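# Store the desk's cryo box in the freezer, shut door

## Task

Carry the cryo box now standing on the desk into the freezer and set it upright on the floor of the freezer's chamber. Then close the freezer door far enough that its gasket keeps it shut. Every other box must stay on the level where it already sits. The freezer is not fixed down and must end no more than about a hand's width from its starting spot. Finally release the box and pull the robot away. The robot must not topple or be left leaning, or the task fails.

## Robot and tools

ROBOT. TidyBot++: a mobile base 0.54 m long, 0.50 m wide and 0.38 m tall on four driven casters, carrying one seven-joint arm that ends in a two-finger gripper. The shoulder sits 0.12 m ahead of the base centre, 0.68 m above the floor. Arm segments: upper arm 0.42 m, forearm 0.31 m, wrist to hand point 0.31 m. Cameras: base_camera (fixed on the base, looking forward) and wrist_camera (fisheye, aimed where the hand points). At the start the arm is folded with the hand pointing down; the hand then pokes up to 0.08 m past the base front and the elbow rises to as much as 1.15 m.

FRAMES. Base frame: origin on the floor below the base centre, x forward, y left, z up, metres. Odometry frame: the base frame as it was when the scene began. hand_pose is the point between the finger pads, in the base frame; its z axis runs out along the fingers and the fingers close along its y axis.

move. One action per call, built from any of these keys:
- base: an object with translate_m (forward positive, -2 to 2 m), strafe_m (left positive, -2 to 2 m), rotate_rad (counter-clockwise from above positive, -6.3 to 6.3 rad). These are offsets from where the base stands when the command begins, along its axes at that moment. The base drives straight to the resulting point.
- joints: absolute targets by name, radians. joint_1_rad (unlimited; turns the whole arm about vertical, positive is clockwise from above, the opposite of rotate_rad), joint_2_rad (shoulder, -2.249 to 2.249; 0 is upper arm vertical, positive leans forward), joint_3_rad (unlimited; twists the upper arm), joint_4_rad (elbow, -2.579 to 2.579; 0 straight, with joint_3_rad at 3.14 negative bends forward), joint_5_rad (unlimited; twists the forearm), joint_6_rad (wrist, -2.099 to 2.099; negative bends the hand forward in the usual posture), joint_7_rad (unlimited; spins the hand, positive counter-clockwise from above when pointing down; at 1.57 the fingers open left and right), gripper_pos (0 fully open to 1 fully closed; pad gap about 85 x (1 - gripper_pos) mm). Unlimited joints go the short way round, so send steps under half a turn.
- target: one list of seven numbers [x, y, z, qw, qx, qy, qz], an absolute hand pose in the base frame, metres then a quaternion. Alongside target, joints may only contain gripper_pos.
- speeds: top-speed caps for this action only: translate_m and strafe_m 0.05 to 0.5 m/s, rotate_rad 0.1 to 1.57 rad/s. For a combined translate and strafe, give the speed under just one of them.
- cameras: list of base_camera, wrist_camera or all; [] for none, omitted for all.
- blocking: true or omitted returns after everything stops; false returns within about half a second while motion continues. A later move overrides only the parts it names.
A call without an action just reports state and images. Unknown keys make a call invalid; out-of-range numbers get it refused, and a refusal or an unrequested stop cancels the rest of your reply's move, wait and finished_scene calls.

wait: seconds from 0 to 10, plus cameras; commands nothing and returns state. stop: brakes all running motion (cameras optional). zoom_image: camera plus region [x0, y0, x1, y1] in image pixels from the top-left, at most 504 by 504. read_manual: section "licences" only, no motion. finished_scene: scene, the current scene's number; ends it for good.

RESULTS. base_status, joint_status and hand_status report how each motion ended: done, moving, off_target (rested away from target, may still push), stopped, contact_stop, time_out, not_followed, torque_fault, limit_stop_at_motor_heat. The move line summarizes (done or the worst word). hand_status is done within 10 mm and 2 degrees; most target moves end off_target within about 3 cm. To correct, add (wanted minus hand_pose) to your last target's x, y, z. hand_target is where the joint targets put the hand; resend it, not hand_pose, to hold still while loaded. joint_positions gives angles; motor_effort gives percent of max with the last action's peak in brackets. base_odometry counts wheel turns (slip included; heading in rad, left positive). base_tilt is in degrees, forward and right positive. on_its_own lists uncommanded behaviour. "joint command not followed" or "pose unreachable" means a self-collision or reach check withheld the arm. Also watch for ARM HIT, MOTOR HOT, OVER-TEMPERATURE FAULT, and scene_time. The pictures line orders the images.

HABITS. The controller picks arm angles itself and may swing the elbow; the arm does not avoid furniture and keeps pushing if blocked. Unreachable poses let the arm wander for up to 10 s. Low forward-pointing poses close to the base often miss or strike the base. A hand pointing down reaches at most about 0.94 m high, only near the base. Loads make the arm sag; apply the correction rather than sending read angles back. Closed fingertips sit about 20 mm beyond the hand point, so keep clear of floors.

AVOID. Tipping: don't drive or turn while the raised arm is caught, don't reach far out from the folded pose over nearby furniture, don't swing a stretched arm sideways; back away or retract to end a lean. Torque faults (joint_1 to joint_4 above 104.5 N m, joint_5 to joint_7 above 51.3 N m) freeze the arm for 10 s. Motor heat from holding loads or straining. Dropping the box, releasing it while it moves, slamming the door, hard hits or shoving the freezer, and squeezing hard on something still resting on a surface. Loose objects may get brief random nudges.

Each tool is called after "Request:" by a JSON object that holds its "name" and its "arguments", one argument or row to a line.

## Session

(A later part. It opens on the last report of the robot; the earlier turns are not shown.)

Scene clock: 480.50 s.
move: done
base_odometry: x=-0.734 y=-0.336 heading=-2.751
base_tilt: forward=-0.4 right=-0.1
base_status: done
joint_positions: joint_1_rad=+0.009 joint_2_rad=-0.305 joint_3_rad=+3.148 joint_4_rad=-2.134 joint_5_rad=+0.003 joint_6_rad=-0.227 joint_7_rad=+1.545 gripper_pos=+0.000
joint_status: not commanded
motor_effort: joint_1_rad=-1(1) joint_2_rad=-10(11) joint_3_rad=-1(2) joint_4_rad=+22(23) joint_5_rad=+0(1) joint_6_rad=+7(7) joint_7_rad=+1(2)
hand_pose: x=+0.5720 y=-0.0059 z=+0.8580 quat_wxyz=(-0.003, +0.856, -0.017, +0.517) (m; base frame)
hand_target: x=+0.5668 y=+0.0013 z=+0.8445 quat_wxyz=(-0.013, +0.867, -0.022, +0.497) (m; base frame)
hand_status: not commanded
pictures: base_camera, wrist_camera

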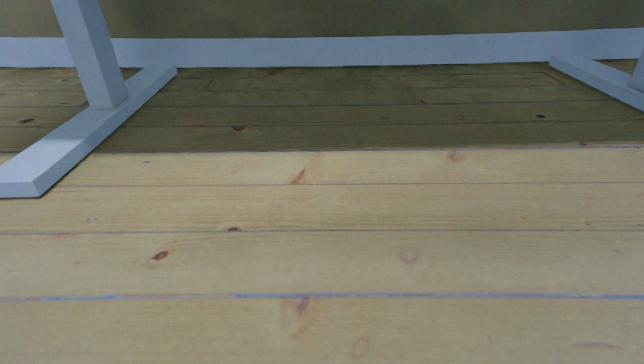

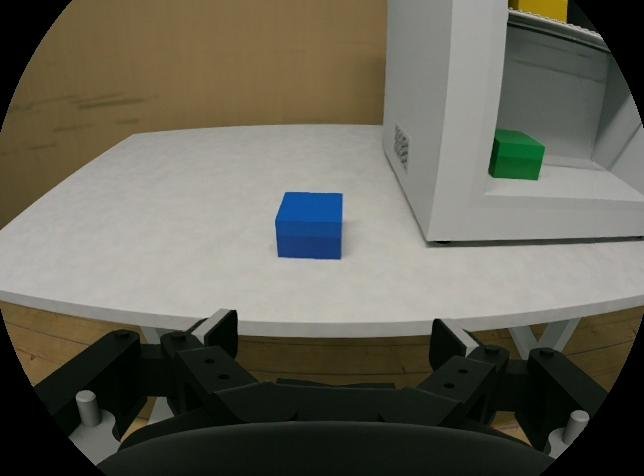

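Request:
{"name": "move", "arguments": {
  "joints": {"joint_1_rad": 0.0, "joint_2_rad": -0.154, "joint_3_rad": 3.145, "joint_4_rad": -2.173, "joint_5_rad": 0, "joint_6_rad": -0.025, "joint_7_rad": 1.545},
  "base": {"strafe_m": 0.016}
}}

Request:
{"name": "zoom_image", "arguments": {
  "camera": "wrist_camera",
  "region": [200, 120, 460, 330]
}}

Scene clock: 536.67 s.
move: done
base_odometry: x=-0.728 y=-0.351 heading=-2.752
base_tilt: forward=-0.5 right=-0.1
base_status: done
joint_positions: joint_1_rad=+0.008 joint_2_rad=-0.160 joint_3_rad=+3.147 joint_4_rad=-2.162 joint_5_rad=+0.003 joint_6_rad=-0.074 joint_7_rad=+1.545 gripper_pos=+0.000
joint_status: all done
motor_effort: joint_1_rad=+0(2) joint_2_rad=-15(16) joint_3_rad=+0(3) joint_4_rad=+20(22) joint_5_rad=+0(1) joint_6_rad=+7(7) joint_7_rad=+2(2)
hand_pose: x=+0.6100 y=-0.0057 z=+0.8155 quat_wxyz=(-0.003, +0.861, -0.016, +0.508) (m; base frame)
hand_target: x=+0.6149 y=-0.0004 z=+0.8195 quat_wxyz=(-0.006, +0.853, -0.013, +0.522) (m; base frame)
hand_status: not commanded
pictures: base_camera, wrist_camera

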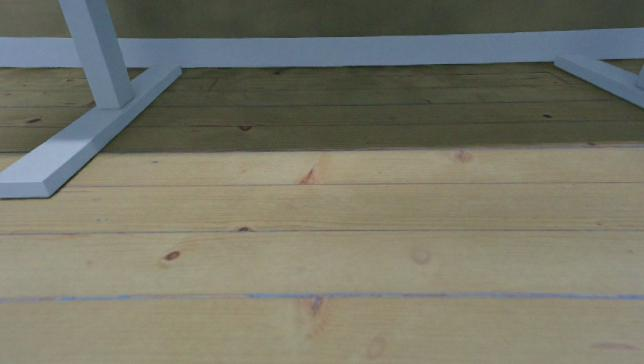

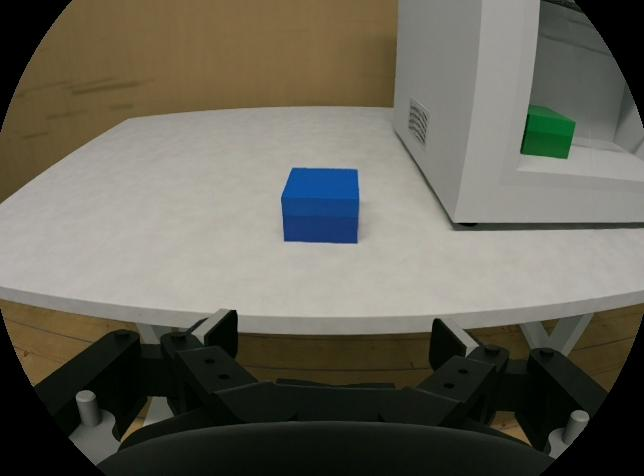

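Scaled by 1.938.

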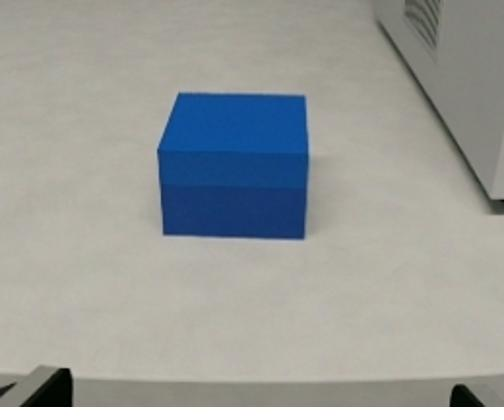

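Request:
{"name": "move", "arguments": {
  "base": {"translate_m": 0.08},
  "speeds": {"translate_m": 0.2},
  "cameras": ["wrist_camera"]
}}

Request:
{"name": "zoom_image", "arguments": {
  "camera": "wrist_camera",
  "region": [200, 120, 460, 330]
}}

Scene clock: 553.00 s.
move: done
base_odometry: x=-0.802 y=-0.381 heading=-2.751
base_tilt: forward=-0.5 right=+0.0
base_status: done
joint_positions: joint_1_rad=+0.008 joint_2_rad=-0.153 joint_3_rad=+3.147 joint_4_rad=-2.163 joint_5_rad=+0.003 joint_6_rad=-0.070 joint_7_rad=+1.545 gripper_pos=+0.000
joint_status: not commanded
motor_effort: joint_1_rad=+0(1) joint_2_rad=-16(17) joint_3_rad=+0(1) joint_4_rad=+21(22) joint_5_rad=+0(0) joint_6_rad=+7(7) joint_7_rad=+1(2)
hand_pose: x=+0.6111 y=-0.0057 z=+0.8120 quat_wxyz=(-0.003, +0.862, -0.016, +0.506) (m; base frame)
hand_target: x=+0.6149 y=-0.0004 z=+0.8195 quat_wxyz=(-0.006, +0.853, -0.013, +0.522) (m; base frame)
hand_status: not commanded
pictures: wrist_camera

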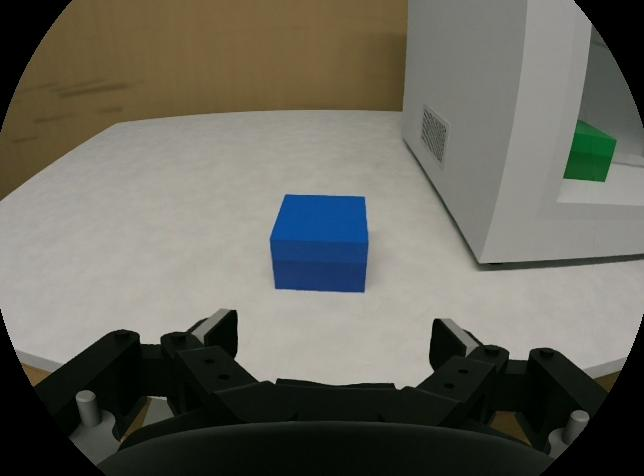

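Scaled by 1.938.

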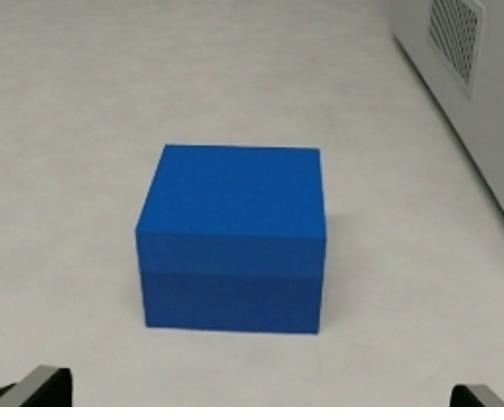

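Request:
{"name": "move", "arguments": {
  "base": {"strafe_m": 0.052, "rotate_rad": -0.06},
  "speeds": {"strafe_m": 0.2},
  "cameras": ["wrist_camera"]
}}

Request:
{"name": "zoom_image", "arguments": {
  "camera": "wrist_camera",
  "region": [200, 150, 460, 360]
}}

Scene clock: 633.70 s.
move: done
base_odometry: x=-0.783 y=-0.429 heading=-2.812
base_tilt: forward=-0.4 right=+0.0
base_status: done
joint_positions: joint_1_rad=+0.006 joint_2_rad=-0.153 joint_3_rad=+3.146 joint_4_rad=-2.163 joint_5_rad=+0.003 joint_6_rad=-0.070 joint_7_rad=+1.545 gripper_pos=+0.000
joint_status: not commanded
motor_effort: joint_1_rad=-1(3) joint_2_rad=-14(16) joint_3_rad=+0(3) joint_4_rad=+21(21) joint_5_rad=+0(0) joint_6_rad=+7(7) joint_7_rad=+1(2)
hand_pose: x=+0.6112 y=-0.0040 z=+0.8120 quat_wxyz=(-0.003, +0.862, -0.015, +0.506) (m; base frame)
hand_target: x=+0.6149 y=-0.0004 z=+0.8195 quat_wxyz=(-0.006, +0.853, -0.013, +0.522) (m; base frame)
hand_status: not commanded
pictures: wrist_camera

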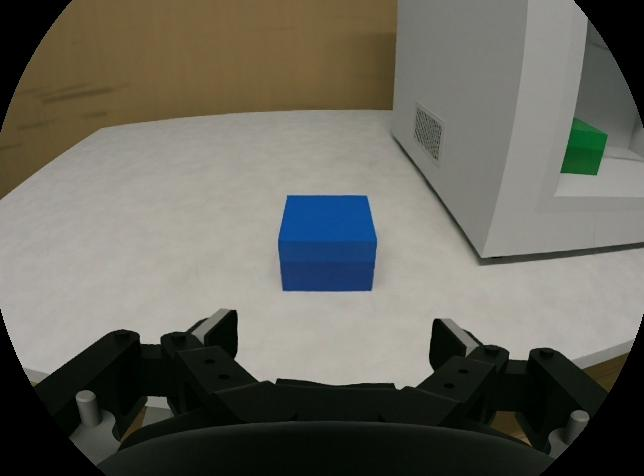

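Scaled by 1.938.

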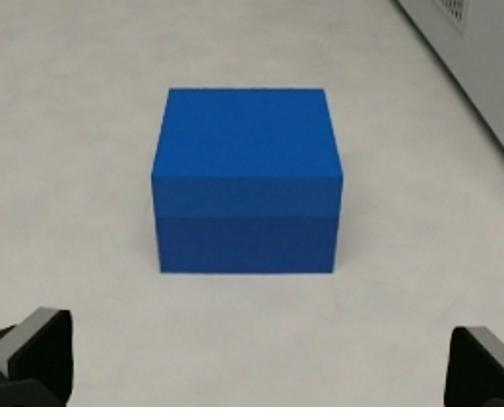

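Request:
{"name": "move", "arguments": {
  "joints": {"joint_2_rad": -0.077, "joint_4_rad": -2.247, "joint_6_rad": 0.13},
  "cameras": []
}}

Request:
{"name": "move", "arguments": {
  "base": {"translate_m": 0.07},
  "speeds": {"translate_m": 0.15},
  "cameras": ["wrist_camera"]
}}

Request:
{"name": "zoom_image", "arguments": {
  "camera": "wrist_camera",
  "region": [180, 180, 480, 400]
}}

Scene clock: 660.97 s.
move: done
base_odometry: x=-0.783 y=-0.429 heading=-2.812
base_tilt: forward=-0.5 right=-0.1
base_status: not commanded
joint_positions: joint_1_rad=+0.006 joint_2_rad=-0.084 joint_3_rad=+3.146 joint_4_rad=-2.239 joint_5_rad=+0.003 joint_6_rad=+0.082 joint_7_rad=+1.545 gripper_pos=+0.000
joint_status: all done
motor_effort: joint_1_rad=+0(1) joint_2_rad=-16(19) joint_3_rad=-1(1) joint_4_rad=+19(21) joint_5_rad=+0(0) joint_6_rad=+7(8) joint_7_rad=+1(2)
hand_pose: x=+0.6189 y=-0.0039 z=+0.7782 quat_wxyz=(-0.003, +0.860, -0.015, +0.510) (m; base frame)
hand_target: x=+0.6239 y=-0.0004 z=+0.7833 quat_wxyz=(-0.006, +0.852, -0.013, +0.523) (m; base frame)
hand_status: not commanded
pictures: none
No camera images: "cameras" was empty.

Scene clock: 662.00 s.
move: done
base_odometry: x=-0.849 y=-0.452 heading=-2.811
base_tilt: forward=-0.4 right=-0.1
base_status: done
joint_positions: joint_1_rad=+0.006 joint_2_rad=-0.082 joint_3_rad=+3.146 joint_4_rad=-2.240 joint_5_rad=+0.003 joint_6_rad=+0.084 joint_7_rad=+1.545 gripper_pos=+0.000
joint_status: not commanded
motor_effort: joint_1_rad=-1(1) joint_2_rad=-16(19) joint_3_rad=+0(1) joint_4_rad=+19(21) joint_5_rad=+0(0) joint_6_rad=+7(7) joint_7_rad=+2(2)
hand_pose: x=+0.6191 y=-0.0039 z=+0.7771 quat_wxyz=(-0.003, +0.861, -0.015, +0.509) (m; base frame)
hand_target: x=+0.6239 y=-0.0004 z=+0.7833 quat_wxyz=(-0.006, +0.852, -0.013, +0.523) (m; base frame)
hand_status: not commanded
pictures: wrist_camera

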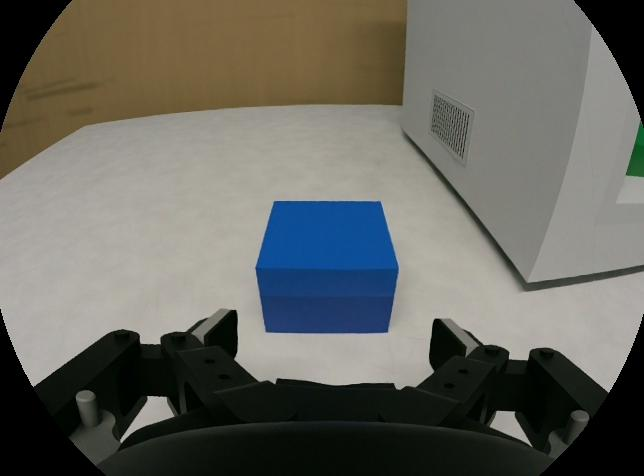

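Scaled by 1.680.

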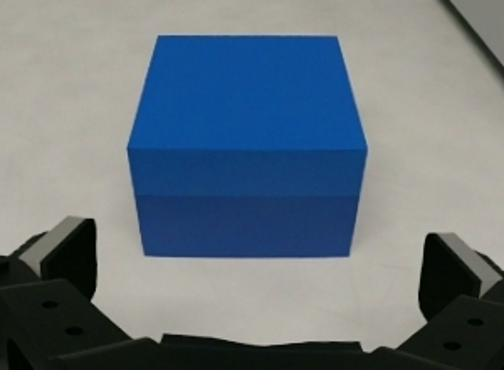

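Request:
{"name": "move", "arguments": {
  "base": {"translate_m": 0.03, "strafe_m": 0.0045},
  "speeds": {"translate_m": 0.15},
  "cameras": ["wrist_camera"]
}}

Request:
{"name": "zoom_image", "arguments": {
  "camera": "wrist_camera",
  "region": [180, 180, 480, 400]
}}

Scene clock: 679.90 s.
move: done
base_odometry: x=-0.876 y=-0.466 heading=-2.812
base_tilt: forward=-0.4 right=+0.0
base_status: done
joint_positions: joint_1_rad=+0.006 joint_2_rad=-0.074 joint_3_rad=+3.146 joint_4_rad=-2.240 joint_5_rad=+0.003 joint_6_rad=+0.086 joint_7_rad=+1.545 gripper_pos=+0.000
joint_status: not commanded
motor_effort: joint_1_rad=-1(1) joint_2_rad=-15(19) joint_3_rad=-1(1) joint_4_rad=+19(20) joint_5_rad=+0(0) joint_6_rad=+7(7) joint_7_rad=+1(2)
hand_pose: x=+0.6199 y=-0.0039 z=+0.7733 quat_wxyz=(-0.003, +0.862, -0.015, +0.506) (m; base frame)
hand_target: x=+0.6239 y=-0.0004 z=+0.7833 quat_wxyz=(-0.006, +0.852, -0.013, +0.523) (m; base frame)
hand_status: not commanded
pictures: wrist_camera

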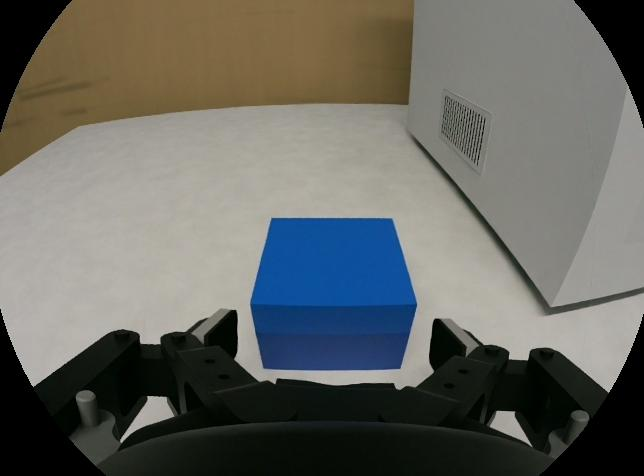

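Scaled by 1.680.

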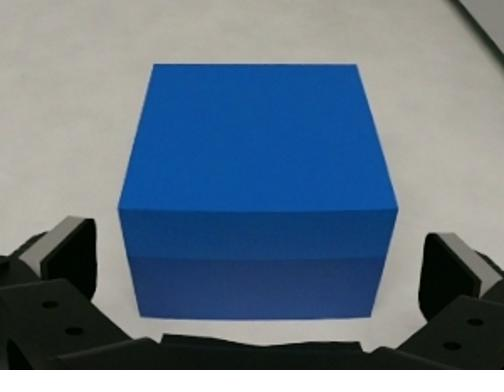

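Request:
{"name": "move", "arguments": {
  "joints": {"joint_2_rad": -0.062, "joint_4_rad": -2.266, "joint_6_rad": 0.165},
  "cameras": ["wrist_camera"]
}}

Request:
{"name": "move", "arguments": {
  "base": {"translate_m": 0.052},
  "speeds": {"translate_m": 0.1},
  "cameras": ["wrist_camera"]
}}

Scene clock: 713.40 s.
move: done
base_odometry: x=-0.876 y=-0.466 heading=-2.812
base_tilt: forward=-0.4 right=+0.0
base_status: not commanded
joint_positions: joint_1_rad=+0.006 joint_2_rad=-0.071 joint_3_rad=+3.146 joint_4_rad=-2.257 joint_5_rad=+0.003 joint_6_rad=+0.122 joint_7_rad=+1.545 gripper_pos=+0.000
joint_status: all done
motor_effort: joint_1_rad=+0(1) joint_2_rad=-17(17) joint_3_rad=+0(1) joint_4_rad=+19(20) joint_5_rad=+0(0) joint_6_rad=+7(7) joint_7_rad=+1(2)
hand_pose: x=+0.6201 y=-0.0039 z=+0.7726 quat_wxyz=(-0.004, +0.858, -0.014, +0.513) (m; base frame)
hand_target: x=+0.6242 y=-0.0004 z=+0.7753 quat_wxyz=(-0.006, +0.852, -0.012, +0.524) (m; base frame)
hand_status: not commanded
pictures: wrist_camera

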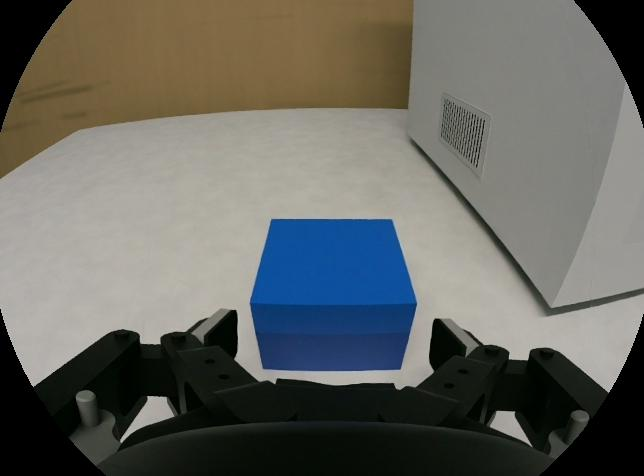

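Scene clock: 714.47 s.
move: done
base_odometry: x=-0.925 y=-0.483 heading=-2.811
base_tilt: forward=-0.4 right=+0.0
base_status: done
joint_positions: joint_1_rad=+0.006 joint_2_rad=-0.067 joint_3_rad=+3.146 joint_4_rad=-2.258 joint_5_rad=+0.003 joint_6_rad=+0.122 joint_7_rad=+1.545 gripper_pos=+0.000
joint_status: not commanded
motor_effort: joint_1_rad=+0(1) joint_2_rad=-16(18) joint_3_rad=+0(1) joint_4_rad=+19(20) joint_5_rad=+0(1) joint_6_rad=+6(7) joint_7_rad=+2(2)
hand_pose: x=+0.6201 y=-0.0039 z=+0.7701 quat_wxyz=(-0.003, +0.859, -0.014, +0.511) (m; base frame)
hand_target: x=+0.6242 y=-0.0004 z=+0.7753 quat_wxyz=(-0.006, +0.852, -0.012, +0.524) (m; base frame)
hand_status: not commanded
pictures: wrist_camera

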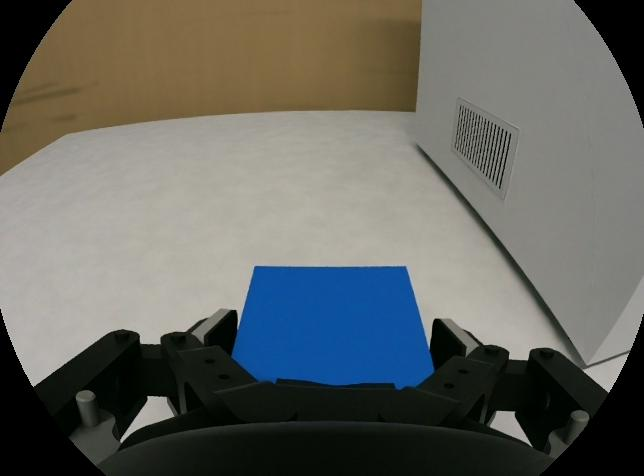

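Request:
{"name": "move", "arguments": {
  "joints": {"gripper_pos": 0.3},
  "cameras": ["wrist_camera"]
}}

Scene clock: 723.07 s.
move: off_target
base_odometry: x=-0.925 y=-0.483 heading=-2.811
base_tilt: forward=-0.4 right=+0.0
base_status: not commanded
joint_positions: joint_1_rad=+0.006 joint_2_rad=-0.067 joint_3_rad=+3.146 joint_4_rad=-2.258 joint_5_rad=+0.003 joint_6_rad=+0.125 joint_7_rad=+1.545 gripper_pos=+0.158
joint_status: gripper_pos off_target (ended at +0.158, target +0.300)
motor_effort: joint_1_rad=+0(1) joint_2_rad=-15(18) joint_3_rad=-1(1) joint_4_rad=+18(20) joint_5_rad=+0(0) joint_6_rad=+6(7) joint_7_rad=+1(2)
hand_pose: x=+0.6204 y=-0.0039 z=+0.7707 quat_wxyz=(-0.004, +0.859, -0.014, +0.512) (m; base frame)
hand_target: x=+0.6242 y=-0.0004 z=+0.7753 quat_wxyz=(-0.006, +0.852, -0.012, +0.524) (m; base frame)
hand_status: not commanded
pictures: wrist_camera

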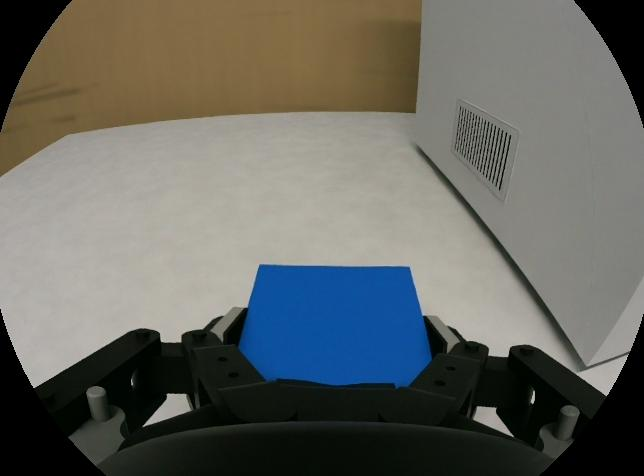

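Request:
{"name": "move", "arguments": {
  "joints": {"joint_2_rad": -0.15, "joint_4_rad": -2.095, "joint_6_rad": -0.172, "gripper_pos": 0.5},
  "cameras": ["wrist_camera"]
}}

Scene clock: 737.23 s.
move: off_target
base_odometry: x=-0.925 y=-0.483 heading=-2.811
base_tilt: forward=-0.4 right=+0.0
base_status: not commanded
joint_positions: joint_1_rad=+0.006 joint_2_rad=-0.132 joint_3_rad=+3.146 joint_4_rad=-2.103 joint_5_rad=+0.003 joint_6_rad=-0.133 joint_7_rad=+1.545 gripper_pos=+0.158
joint_status: gripper_pos off_target (ended at +0.158, target +0.500); the others done
motor_effort: joint_1_rad=-1(1) joint_2_rad=-16(20) joint_3_rad=+0(1) joint_4_rad=+22(22) joint_5_rad=+0(1) joint_6_rad=+7(9) joint_7_rad=+1(2)
hand_pose: x=+0.6211 y=-0.0041 z=+0.8181 quat_wxyz=(-0.003, +0.868, -0.015, +0.496) (m; base frame)
hand_target: x=+0.6148 y=-0.0004 z=+0.8212 quat_wxyz=(-0.006, +0.872, -0.013, +0.490) (m; base frame)
hand_status: not commanded
pictures: wrist_camera

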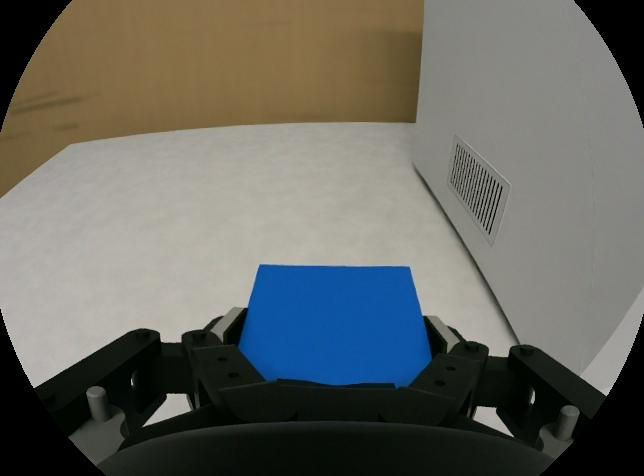

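Request:
{"name": "move", "arguments": {
  "base": {"translate_m": -0.25},
  "joints": {"joint_2_rad": -0.195, "joint_4_rad": -1.955, "joint_6_rad": -0.345},
  "cameras": []
}}

Request:
{"name": "move", "arguments": {
  "base": {"strafe_m": -0.4725, "rotate_rad": 0.061},
  "cameras": ["wrist_camera"]
}}

Scene clock: 772.70 s.
move: done
base_odometry: x=-0.688 y=-0.402 heading=-2.811
base_tilt: forward=-0.4 right=-0.1
base_status: done
joint_positions: joint_1_rad=+0.006 joint_2_rad=-0.188 joint_3_rad=+3.146 joint_4_rad=-1.964 joint_5_rad=+0.003 joint_6_rad=-0.310 joint_7_rad=+1.545 gripper_pos=+0.158
joint_status: all done
motor_effort: joint_1_rad=-1(3) joint_2_rad=-15(21) joint_3_rad=+0(3) joint_4_rad=+23(24) joint_5_rad=+0(0) joint_6_rad=+7(8) joint_7_rad=+1(2)
hand_pose: x=+0.6190 y=-0.0043 z=+0.8779 quat_wxyz=(-0.003, +0.864, -0.015, +0.504) (m; base frame)
hand_target: x=+0.6142 y=-0.0004 z=+0.8770 quat_wxyz=(-0.006, +0.869, -0.013, +0.495) (m; base frame)
hand_status: not commanded
pictures: none
No camera images: "cameras" was empty.

Scene clock: 774.93 s.
move: done
base_odometry: x=-0.842 y=+0.045 heading=-2.750
base_tilt: forward=-0.4 right=+0.0
base_status: done
joint_positions: joint_1_rad=+0.003 joint_2_rad=-0.188 joint_3_rad=+3.145 joint_4_rad=-1.964 joint_5_rad=+0.003 joint_6_rad=-0.311 joint_7_rad=+1.545 gripper_pos=+0.158
joint_status: not commanded
motor_effort: joint_1_rad=-1(2) joint_2_rad=-15(17) joint_3_rad=-1(3) joint_4_rad=+23(23) joint_5_rad=+0(0) joint_6_rad=+7(8) joint_7_rad=+1(2)
hand_pose: x=+0.6190 y=-0.0018 z=+0.8778 quat_wxyz=(-0.004, +0.864, -0.013, +0.504) (m; base frame)
hand_target: x=+0.6142 y=-0.0004 z=+0.8770 quat_wxyz=(-0.006, +0.869, -0.013, +0.495) (m; base frame)
hand_status: not commanded
pictures: wrist_camera

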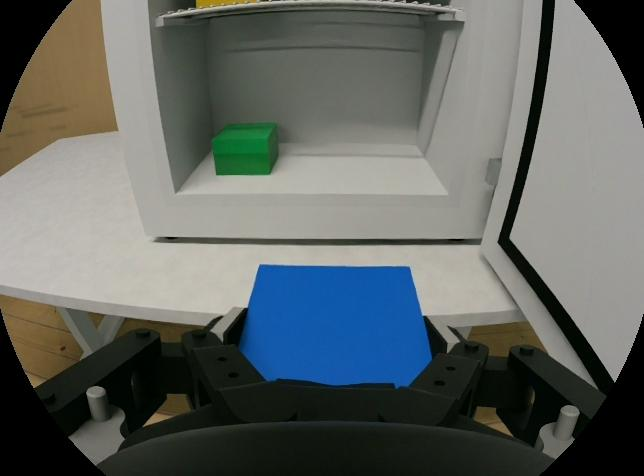

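Request:
{"name": "move", "arguments": {
  "base": {"translate_m": 0.2, "strafe_m": -0.045},
  "speeds": {"translate_m": 0.3},
  "cameras": ["wrist_camera"]
}}

Scene clock: 809.33 s.
move: done
base_odometry: x=-1.044 y=+0.010 heading=-2.751
base_tilt: forward=-0.4 right=+0.0
base_status: done
joint_positions: joint_1_rad=+0.003 joint_2_rad=-0.187 joint_3_rad=+3.145 joint_4_rad=-1.964 joint_5_rad=+0.003 joint_6_rad=-0.312 joint_7_rad=+1.545 gripper_pos=+0.158
joint_status: not commanded
motor_effort: joint_1_rad=+0(1) joint_2_rad=-16(18) joint_3_rad=+0(1) joint_4_rad=+23(23) joint_5_rad=+0(1) joint_6_rad=+7(8) joint_7_rad=+1(2)
hand_pose: x=+0.6191 y=-0.0018 z=+0.8771 quat_wxyz=(-0.004, +0.864, -0.013, +0.503) (m; base frame)
hand_target: x=+0.6142 y=-0.0004 z=+0.8770 quat_wxyz=(-0.006, +0.869, -0.013, +0.495) (m; base frame)
hand_status: not commanded
pictures: wrist_camera

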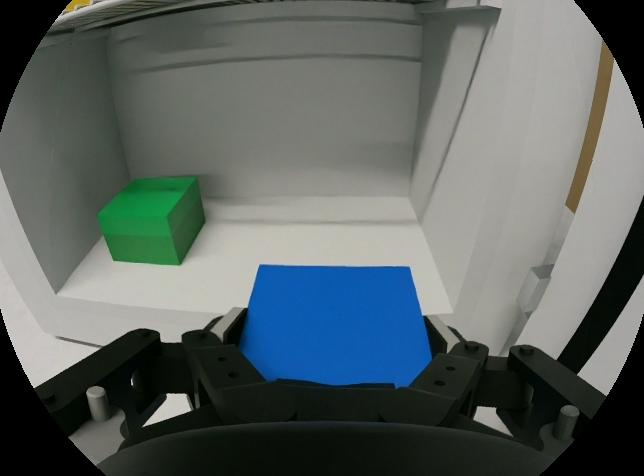

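Request:
{"name": "move", "arguments": {
  "base": {"translate_m": 0.157, "strafe_m": 0.015},
  "speeds": {"translate_m": 0.15},
  "cameras": ["wrist_camera"]
}}

Scene clock: 824.07 s.
move: done
base_odometry: x=-1.184 y=-0.063 heading=-2.751
base_tilt: forward=-0.5 right=-0.1
base_status: done
joint_positions: joint_1_rad=+0.003 joint_2_rad=-0.188 joint_3_rad=+3.145 joint_4_rad=-1.963 joint_5_rad=+0.003 joint_6_rad=-0.312 joint_7_rad=+1.545 gripper_pos=+0.158
joint_status: not commanded
motor_effort: joint_1_rad=-1(1) joint_2_rad=-16(19) joint_3_rad=+0(1) joint_4_rad=+23(23) joint_5_rad=+0(0) joint_6_rad=+7(8) joint_7_rad=+1(2)
hand_pose: x=+0.6188 y=-0.0018 z=+0.8774 quat_wxyz=(-0.004, +0.864, -0.013, +0.503) (m; base frame)
hand_target: x=+0.6142 y=-0.0004 z=+0.8770 quat_wxyz=(-0.006, +0.869, -0.013, +0.495) (m; base frame)
hand_status: not commanded
pictures: wrist_camera

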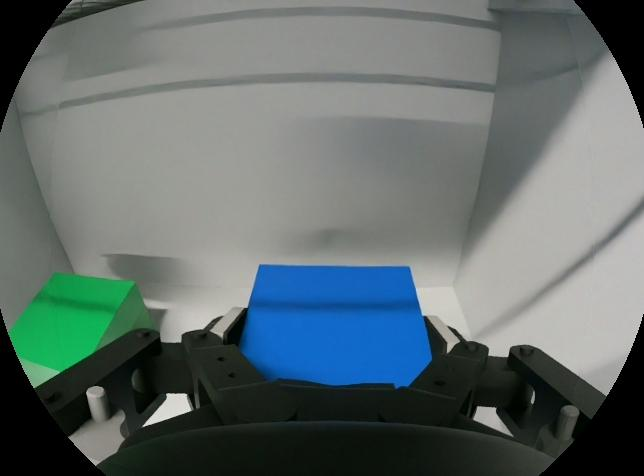

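Request:
{"name": "move", "arguments": {
  "joints": {"joint_2_rad": -0.168, "joint_4_rad": -2.03, "joint_6_rad": -0.195},
  "cameras": ["wrist_camera"]
}}

Scene clock: 835.60 s.
move: done
base_odometry: x=-1.184 y=-0.063 heading=-2.751
base_tilt: forward=-0.4 right=-0.1
base_status: not commanded
joint_positions: joint_1_rad=+0.003 joint_2_rad=-0.176 joint_3_rad=+3.145 joint_4_rad=-2.027 joint_5_rad=+0.003 joint_6_rad=-0.234 joint_7_rad=+1.545 gripper_pos=+0.158
joint_status: all done
motor_effort: joint_1_rad=-1(1) joint_2_rad=-15(16) joint_3_rad=+0(1) joint_4_rad=+22(23) joint_5_rad=+0(1) joint_6_rad=+7(8) joint_7_rad=+1(2)
hand_pose: x=+0.6185 y=-0.0018 z=+0.8564 quat_wxyz=(-0.004, +0.863, -0.013, +0.504) (m; base frame)
hand_target: x=+0.6250 y=-0.0005 z=+0.8609 quat_wxyz=(-0.006, +0.856, -0.013, +0.516) (m; base frame)
hand_status: not commanded
pictures: wrist_camera

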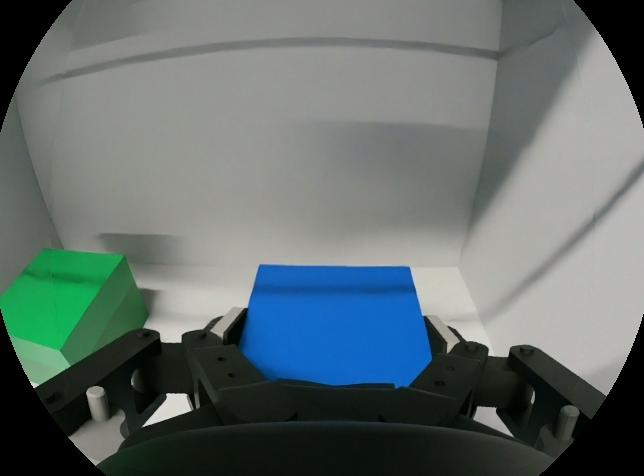

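Request:
{"name": "move", "arguments": {
  "joints": {"joint_2_rad": -0.166, "joint_4_rad": -2.039, "joint_6_rad": -0.184},
  "cameras": []
}}

Request:
{"name": "move", "arguments": {
  "joints": {"joint_2_rad": -0.164, "joint_4_rad": -2.047, "joint_6_rad": -0.174},
  "cameras": ["wrist_camera"]
}}

Scene clock: 850.20 s.
move: done
base_odometry: x=-1.184 y=-0.063 heading=-2.751
base_tilt: forward=-0.4 right=+0.0
base_status: not commanded
joint_positions: joint_1_rad=+0.003 joint_2_rad=-0.176 joint_3_rad=+3.145 joint_4_rad=-2.033 joint_5_rad=+0.003 joint_6_rad=-0.228 joint_7_rad=+1.545 gripper_pos=+0.158
joint_status: all done
motor_effort: joint_1_rad=-1(1) joint_2_rad=-16(16) joint_3_rad=+0(1) joint_4_rad=+22(23) joint_5_rad=+0(0) joint_6_rad=+8(8) joint_7_rad=+1(2)
hand_pose: x=+0.6179 y=-0.0017 z=+0.8543 quat_wxyz=(-0.004, +0.864, -0.013, +0.504) (m; base frame)
hand_target: x=+0.6248 y=-0.0005 z=+0.8578 quat_wxyz=(-0.006, +0.856, -0.013, +0.516) (m; base frame)
hand_status: not commanded
pictures: none
No camera images: "cameras" was empty.

Scene clock: 850.70 s.
move: done
base_odometry: x=-1.184 y=-0.063 heading=-2.751
base_tilt: forward=-0.4 right=+0.0
base_status: not commanded
joint_positions: joint_1_rad=+0.003 joint_2_rad=-0.176 joint_3_rad=+3.145 joint_4_rad=-2.040 joint_5_rad=+0.003 joint_6_rad=-0.221 joint_7_rad=+1.545 gripper_pos=+0.158
joint_status: all done
motor_effort: joint_1_rad=-1(1) joint_2_rad=-16(17) joint_3_rad=+0(0) joint_4_rad=+23(23) joint_5_rad=+0(0) joint_6_rad=+7(8) joint_7_rad=+1(1)
hand_pose: x=+0.6173 y=-0.0017 z=+0.8522 quat_wxyz=(-0.004, +0.863, -0.013, +0.504) (m; base frame)
hand_target: x=+0.6247 y=-0.0005 z=+0.8549 quat_wxyz=(-0.006, +0.856, -0.013, +0.516) (m; base frame)
hand_status: not commanded
pictures: wrist_camera

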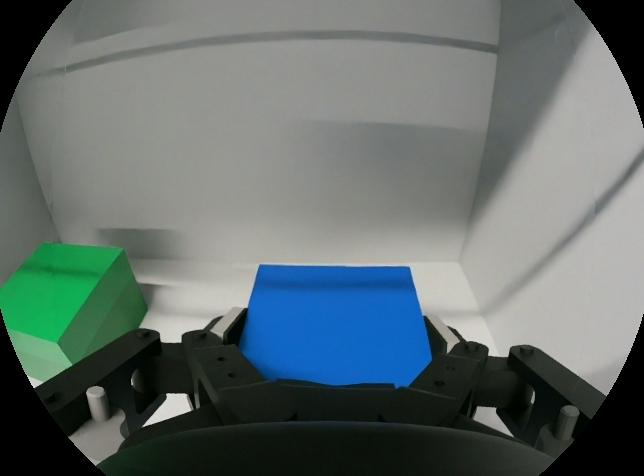

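Request:
{"name": "move", "arguments": {
  "joints": {"joint_2_rad": -0.160, "joint_4_rad": -2.051, "joint_6_rad": -0.168},
  "cameras": []
}}

Request:
{"name": "move", "arguments": {
  "joints": {"joint_2_rad": -0.156, "joint_4_rad": -2.055, "joint_6_rad": -0.162},
  "cameras": ["wrist_camera"]
}}

Scene clock: 856.53 s.
move: done
base_odometry: x=-1.184 y=-0.063 heading=-2.751
base_tilt: forward=-0.4 right=-0.1
base_status: not commanded
joint_positions: joint_1_rad=+0.003 joint_2_rad=-0.174 joint_3_rad=+3.145 joint_4_rad=-2.043 joint_5_rad=+0.003 joint_6_rad=-0.216 joint_7_rad=+1.545 gripper_pos=+0.158
joint_status: all done
motor_effort: joint_1_rad=+0(1) joint_2_rad=-15(16) joint_3_rad=+0(1) joint_4_rad=+22(24) joint_5_rad=+0(0) joint_6_rad=+7(7) joint_7_rad=+1(2)
hand_pose: x=+0.6178 y=-0.0017 z=+0.8513 quat_wxyz=(-0.004, +0.863, -0.013, +0.505) (m; base frame)
hand_target: x=+0.6253 y=-0.0005 z=+0.8522 quat_wxyz=(-0.006, +0.857, -0.013, +0.515) (m; base frame)
hand_status: not commanded
pictures: none
No camera images: "cameras" was empty.

Scene clock: 857.00 s.
move: done
base_odometry: x=-1.184 y=-0.063 heading=-2.751
base_tilt: forward=-0.5 right=+0.0
base_status: not commanded
joint_positions: joint_1_rad=+0.003 joint_2_rad=-0.173 joint_3_rad=+3.145 joint_4_rad=-2.044 joint_5_rad=+0.003 joint_6_rad=-0.209 joint_7_rad=+1.545 gripper_pos=+0.158
joint_status: all done
motor_effort: joint_1_rad=+0(1) joint_2_rad=-15(16) joint_3_rad=-1(1) joint_4_rad=+22(23) joint_5_rad=+0(0) joint_6_rad=+7(7) joint_7_rad=+1(2)
hand_pose: x=+0.6187 y=-0.0017 z=+0.8511 quat_wxyz=(-0.004, +0.863, -0.013, +0.506) (m; base frame)
hand_target: x=+0.6259 y=-0.0005 z=+0.8496 quat_wxyz=(-0.006, +0.857, -0.013, +0.514) (m; base frame)
hand_status: not commanded
pictures: wrist_camera

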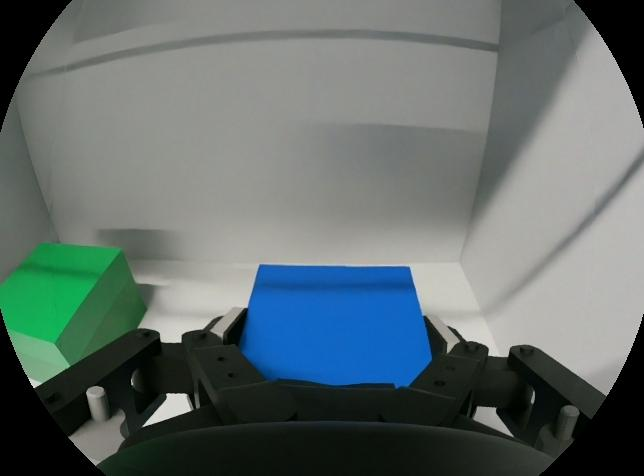

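Request:
{"name": "move", "arguments": {
  "joints": {"joint_2_rad": -0.152, "joint_4_rad": -2.060, "joint_6_rad": -0.157},
  "cameras": []
}}

Scene clock: 862.70 s.
move: done
base_odometry: x=-1.184 y=-0.063 heading=-2.751
base_tilt: forward=-0.4 right=-0.1
base_status: not commanded
joint_positions: joint_1_rad=+0.003 joint_2_rad=-0.171 joint_3_rad=+3.145 joint_4_rad=-2.047 joint_5_rad=+0.003 joint_6_rad=-0.202 joint_7_rad=+1.545 gripper_pos=+0.158
joint_status: all done
motor_effort: joint_1_rad=-1(1) joint_2_rad=-15(15) joint_3_rad=-1(1) joint_4_rad=+22(22) joint_5_rad=+0(0) joint_6_rad=+7(7) joint_7_rad=+1(1)
hand_pose: x=+0.6193 y=-0.0017 z=+0.8509 quat_wxyz=(-0.004, +0.862, -0.013, +0.507) (m; base frame)
hand_target: x=+0.6260 y=-0.0005 z=+0.8461 quat_wxyz=(-0.006, +0.858, -0.013, +0.513) (m; base frame)
hand_status: not commanded
pictures: none
No camera images: "cameras" was empty.

Request:
{"name": "move", "arguments": {
  "joints": {"joint_2_rad": -0.158, "joint_4_rad": -2.053, "joint_6_rad": -0.168, "gripper_pos": 0.0},
  "cameras": ["wrist_camera"]
}}

Scene clock: 870.20 s.
move: done
base_odometry: x=-1.184 y=-0.063 heading=-2.751
base_tilt: forward=-0.4 right=-0.1
base_status: not commanded
joint_positions: joint_1_rad=+0.003 joint_2_rad=-0.171 joint_3_rad=+3.145 joint_4_rad=-2.047 joint_5_rad=+0.003 joint_6_rad=-0.202 joint_7_rad=+1.545 gripper_pos=+0.000
joint_status: all done
motor_effort: joint_1_rad=-1(1) joint_2_rad=-14(16) joint_3_rad=+0(1) joint_4_rad=+21(22) joint_5_rad=+0(0) joint_6_rad=+7(7) joint_7_rad=+1(2)
hand_pose: x=+0.6193 y=-0.0017 z=+0.8507 quat_wxyz=(-0.004, +0.862, -0.013, +0.507) (m; base frame)
hand_target: x=+0.6252 y=-0.0005 z=+0.8501 quat_wxyz=(-0.006, +0.858, -0.013, +0.514) (m; base frame)
hand_status: not commanded
pictures: wrist_camera

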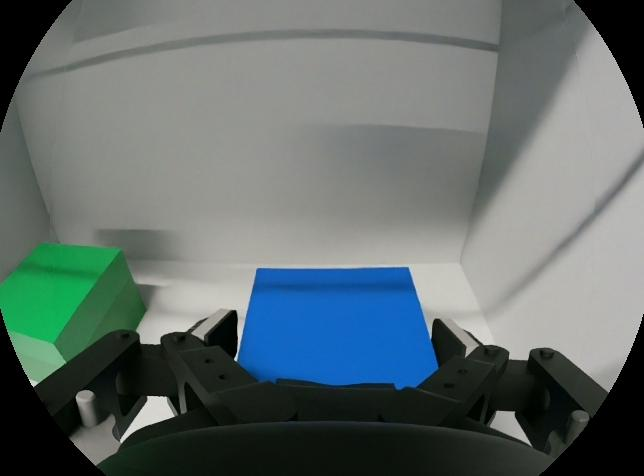

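Request:
{"name": "move", "arguments": {
  "base": {"translate_m": -0.30},
  "speeds": {"translate_m": 0.2},
  "cameras": ["wrist_camera"]
}}

Scene clock: 876.30 s.
move: done
base_odometry: x=-0.906 y=+0.051 heading=-2.751
base_tilt: forward=-0.4 right=+0.0
base_status: done
joint_positions: joint_1_rad=+0.003 joint_2_rad=-0.164 joint_3_rad=+3.145 joint_4_rad=-2.047 joint_5_rad=+0.003 joint_6_rad=-0.202 joint_7_rad=+1.545 gripper_pos=+0.000
joint_status: not commanded
motor_effort: joint_1_rad=+0(3) joint_2_rad=-15(18) joint_3_rad=+0(3) joint_4_rad=+21(22) joint_5_rad=+0(0) joint_6_rad=+7(7) joint_7_rad=+2(2)
hand_pose: x=+0.6206 y=-0.0017 z=+0.8470 quat_wxyz=(-0.004, +0.864, -0.013, +0.504) (m; base frame)
hand_target: x=+0.6252 y=-0.0005 z=+0.8501 quat_wxyz=(-0.006, +0.858, -0.013, +0.514) (m; base frame)
hand_status: not commanded
pictures: wrist_camera

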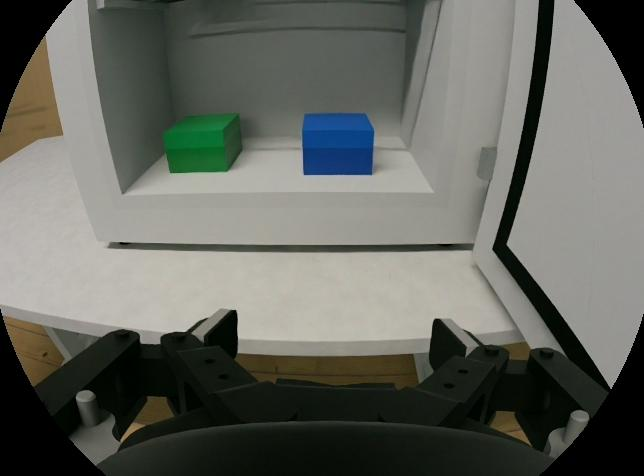

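Request:
{"name": "move", "arguments": {
  "base": {"translate_m": -0.45},
  "joints": {"joint_2_rad": 0.222, "joint_4_rad": -2.39, "joint_6_rad": 1.08, "gripper_pos": 1.0},
  "cameras": ["wrist_camera"]
}}

Scene clock: 939.37 s.
move: done
base_odometry: x=-0.490 y=+0.222 heading=-2.751
base_tilt: forward=-0.4 right=+0.0
base_status: done
joint_positions: joint_1_rad=+0.003 joint_2_rad=+0.207 joint_3_rad=+3.145 joint_4_rad=-2.382 joint_5_rad=+0.003 joint_6_rad=+1.028 joint_7_rad=+1.545 gripper_pos=+0.999
joint_status: all done
motor_effort: joint_1_rad=+0(1) joint_2_rad=-22(24) joint_3_rad=-1(1) joint_4_rad=+14(22) joint_5_rad=+0(0) joint_6_rad=+8(8) joint_7_rad=+1(2)
hand_pose: x=+0.6817 y=-0.0010 z=+0.8293 quat_wxyz=(-0.007, +0.703, -0.010, +0.711) (m; base frame)
hand_target: x=+0.6815 y=-0.0004 z=+0.8330 quat_wxyz=(-0.008, +0.693, -0.010, +0.721) (m; base frame)
hand_status: not commanded
pictures: wrist_camera

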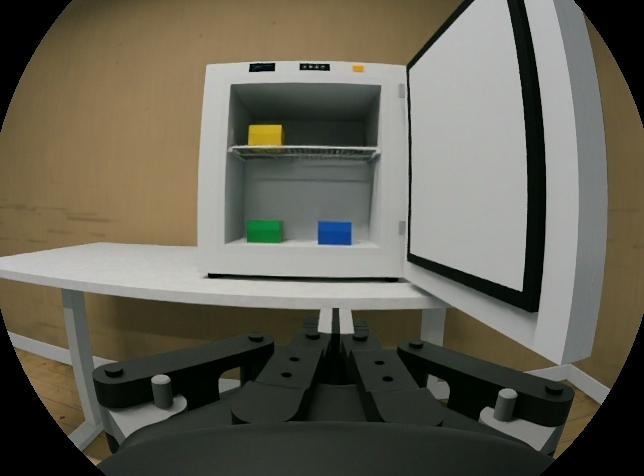

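Request:
{"name": "move", "arguments": {
  "base": {"strafe_m": -0.52},
  "cameras": ["wrist_camera"]
}}

Scene clock: 945.77 s.
move: done
base_odometry: x=-0.688 y=+0.703 heading=-2.751
base_tilt: forward=-0.4 right=+0.0
base_status: done
joint_positions: joint_1_rad=+0.003 joint_2_rad=+0.208 joint_3_rad=+3.145 joint_4_rad=-2.382 joint_5_rad=+0.003 joint_6_rad=+1.032 joint_7_rad=+1.545 gripper_pos=+0.999
joint_status: not commanded
motor_effort: joint_1_rad=-1(3) joint_2_rad=-23(24) joint_3_rad=+0(3) joint_4_rad=+14(15) joint_5_rad=+0(1) joint_6_rad=+8(8) joint_7_rad=+1(2)
hand_pose: x=+0.6818 y=-0.0014 z=+0.8298 quat_wxyz=(-0.007, +0.702, -0.010, +0.712) (m; base frame)
hand_target: x=+0.6815 y=-0.0004 z=+0.8330 quat_wxyz=(-0.008, +0.693, -0.010, +0.721) (m; base frame)
hand_status: not commanded
pictures: wrist_camera

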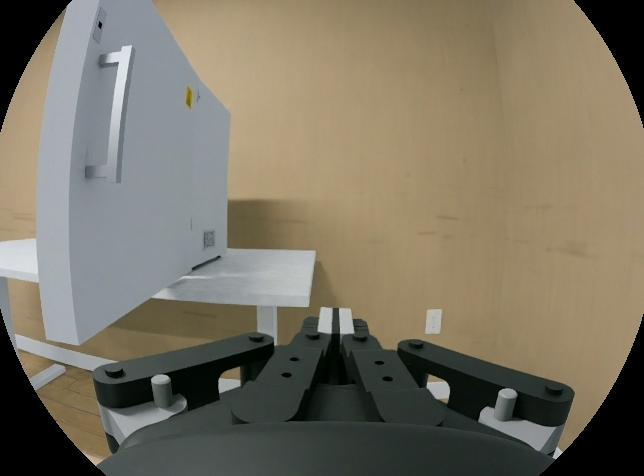

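Request:
{"name": "move", "arguments": {
  "base": {"translate_m": 0.24},
  "cameras": []
}}

Request:
{"name": "move", "arguments": {
  "base": {"strafe_m": 0.30},
  "speeds": {"strafe_m": 0.2},
  "cameras": ["wrist_camera"]
}}

Scene clock: 972.17 s.
move: done
base_odometry: x=-0.910 y=+0.612 heading=-2.752
base_tilt: forward=-0.4 right=+0.0
base_status: done
joint_positions: joint_1_rad=+0.003 joint_2_rad=+0.218 joint_3_rad=+3.145 joint_4_rad=-2.383 joint_5_rad=+0.003 joint_6_rad=+1.034 joint_7_rad=+1.545 gripper_pos=+0.999
joint_status: not commanded
motor_effort: joint_1_rad=+0(1) joint_2_rad=-22(26) joint_3_rad=-1(1) joint_4_rad=+15(16) joint_5_rad=+0(0) joint_6_rad=+8(8) joint_7_rad=+1(2)
hand_pose: x=+0.6831 y=-0.0014 z=+0.8243 quat_wxyz=(-0.007, +0.706, -0.010, +0.708) (m; base frame)
hand_target: x=+0.6815 y=-0.0004 z=+0.8330 quat_wxyz=(-0.008, +0.693, -0.010, +0.721) (m; base frame)
hand_status: not commanded
pictures: none
No camera images: "cameras" was empty.

Scene clock: 974.37 s.
move: done
base_odometry: x=-0.796 y=+0.334 heading=-2.752
base_tilt: forward=-0.4 right=-0.1
base_status: done
joint_positions: joint_1_rad=+0.004 joint_2_rad=+0.218 joint_3_rad=+3.145 joint_4_rad=-2.383 joint_5_rad=+0.002 joint_6_rad=+1.034 joint_7_rad=+1.545 gripper_pos=+0.999
joint_status: not commanded
motor_effort: joint_1_rad=+0(5) joint_2_rad=-22(24) joint_3_rad=-1(5) joint_4_rad=+15(15) joint_5_rad=+0(3) joint_6_rad=+8(8) joint_7_rad=+1(2)
hand_pose: x=+0.6831 y=-0.0021 z=+0.8244 quat_wxyz=(-0.006, +0.706, -0.010, +0.709) (m; base frame)
hand_target: x=+0.6815 y=-0.0004 z=+0.8330 quat_wxyz=(-0.008, +0.693, -0.010, +0.721) (m; base frame)
hand_status: not commanded
pictures: wrist_camera

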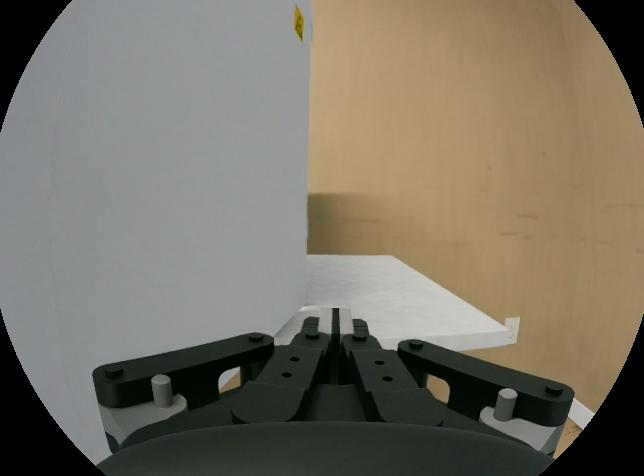

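Request:
{"name": "move", "arguments": {
  "base": {"translate_m": 0.01, "strafe_m": 0.13},
  "speeds": {"strafe_m": 0.2},
  "cameras": ["wrist_camera"]
}}

Request:
{"name": "move", "arguments": {
  "base": {"translate_m": 0.066, "strafe_m": 0.11},
  "speeds": {"translate_m": 0.2},
  "cameras": ["wrist_camera"]
}}

Scene clock: 981.47 s.
move: done
base_odometry: x=-0.756 y=+0.210 heading=-2.752
base_tilt: forward=-0.4 right=+0.0
base_status: done
joint_positions: joint_1_rad=+0.001 joint_2_rad=+0.218 joint_3_rad=+3.145 joint_4_rad=-2.383 joint_5_rad=+0.001 joint_6_rad=+1.034 joint_7_rad=+1.545 gripper_pos=+0.999
joint_status: not commanded
motor_effort: joint_1_rad=+0(6) joint_2_rad=-23(24) joint_3_rad=-1(6) joint_4_rad=+14(15) joint_5_rad=+0(4) joint_6_rad=+8(8) joint_7_rad=+1(2)
hand_pose: x=+0.6831 y=-0.0011 z=+0.8244 quat_wxyz=(-0.007, +0.706, -0.010, +0.709) (m; base frame)
hand_target: x=+0.6815 y=-0.0004 z=+0.8330 quat_wxyz=(-0.008, +0.693, -0.010, +0.721) (m; base frame)
hand_status: not commanded
pictures: wrist_camera

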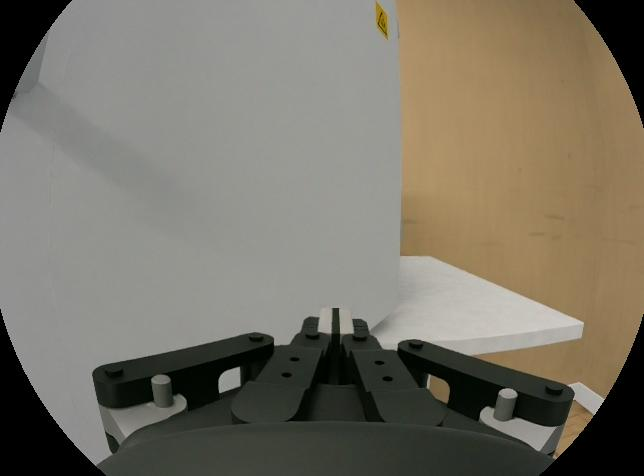

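Scene clock: 982.80 s.
move: done
base_odometry: x=-0.775 y=+0.083 heading=-2.751
base_tilt: forward=-0.4 right=+0.0
base_status: done
joint_positions: joint_1_rad=+0.001 joint_2_rad=+0.218 joint_3_rad=+3.146 joint_4_rad=-2.384 joint_5_rad=+0.001 joint_6_rad=+1.035 joint_7_rad=+1.545 gripper_pos=+0.999
joint_status: not commanded
motor_effort: joint_1_rad=+0(4) joint_2_rad=-23(24) joint_3_rad=+0(5) joint_4_rad=+14(17) joint_5_rad=+0(3) joint_6_rad=+8(8) joint_7_rad=+1(2)
hand_pose: x=+0.6828 y=-0.0010 z=+0.8240 quat_wxyz=(-0.007, +0.706, -0.010, +0.708) (m; base frame)
hand_target: x=+0.6815 y=-0.0004 z=+0.8330 quat_wxyz=(-0.008, +0.693, -0.010, +0.721) (m; base frame)
hand_status: not commanded
pictures: wrist_camera

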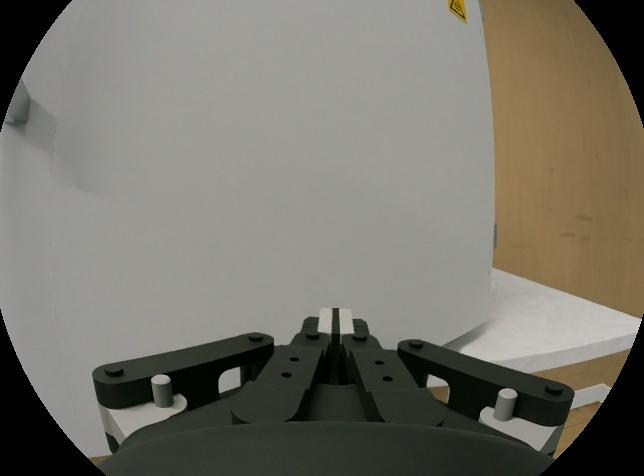

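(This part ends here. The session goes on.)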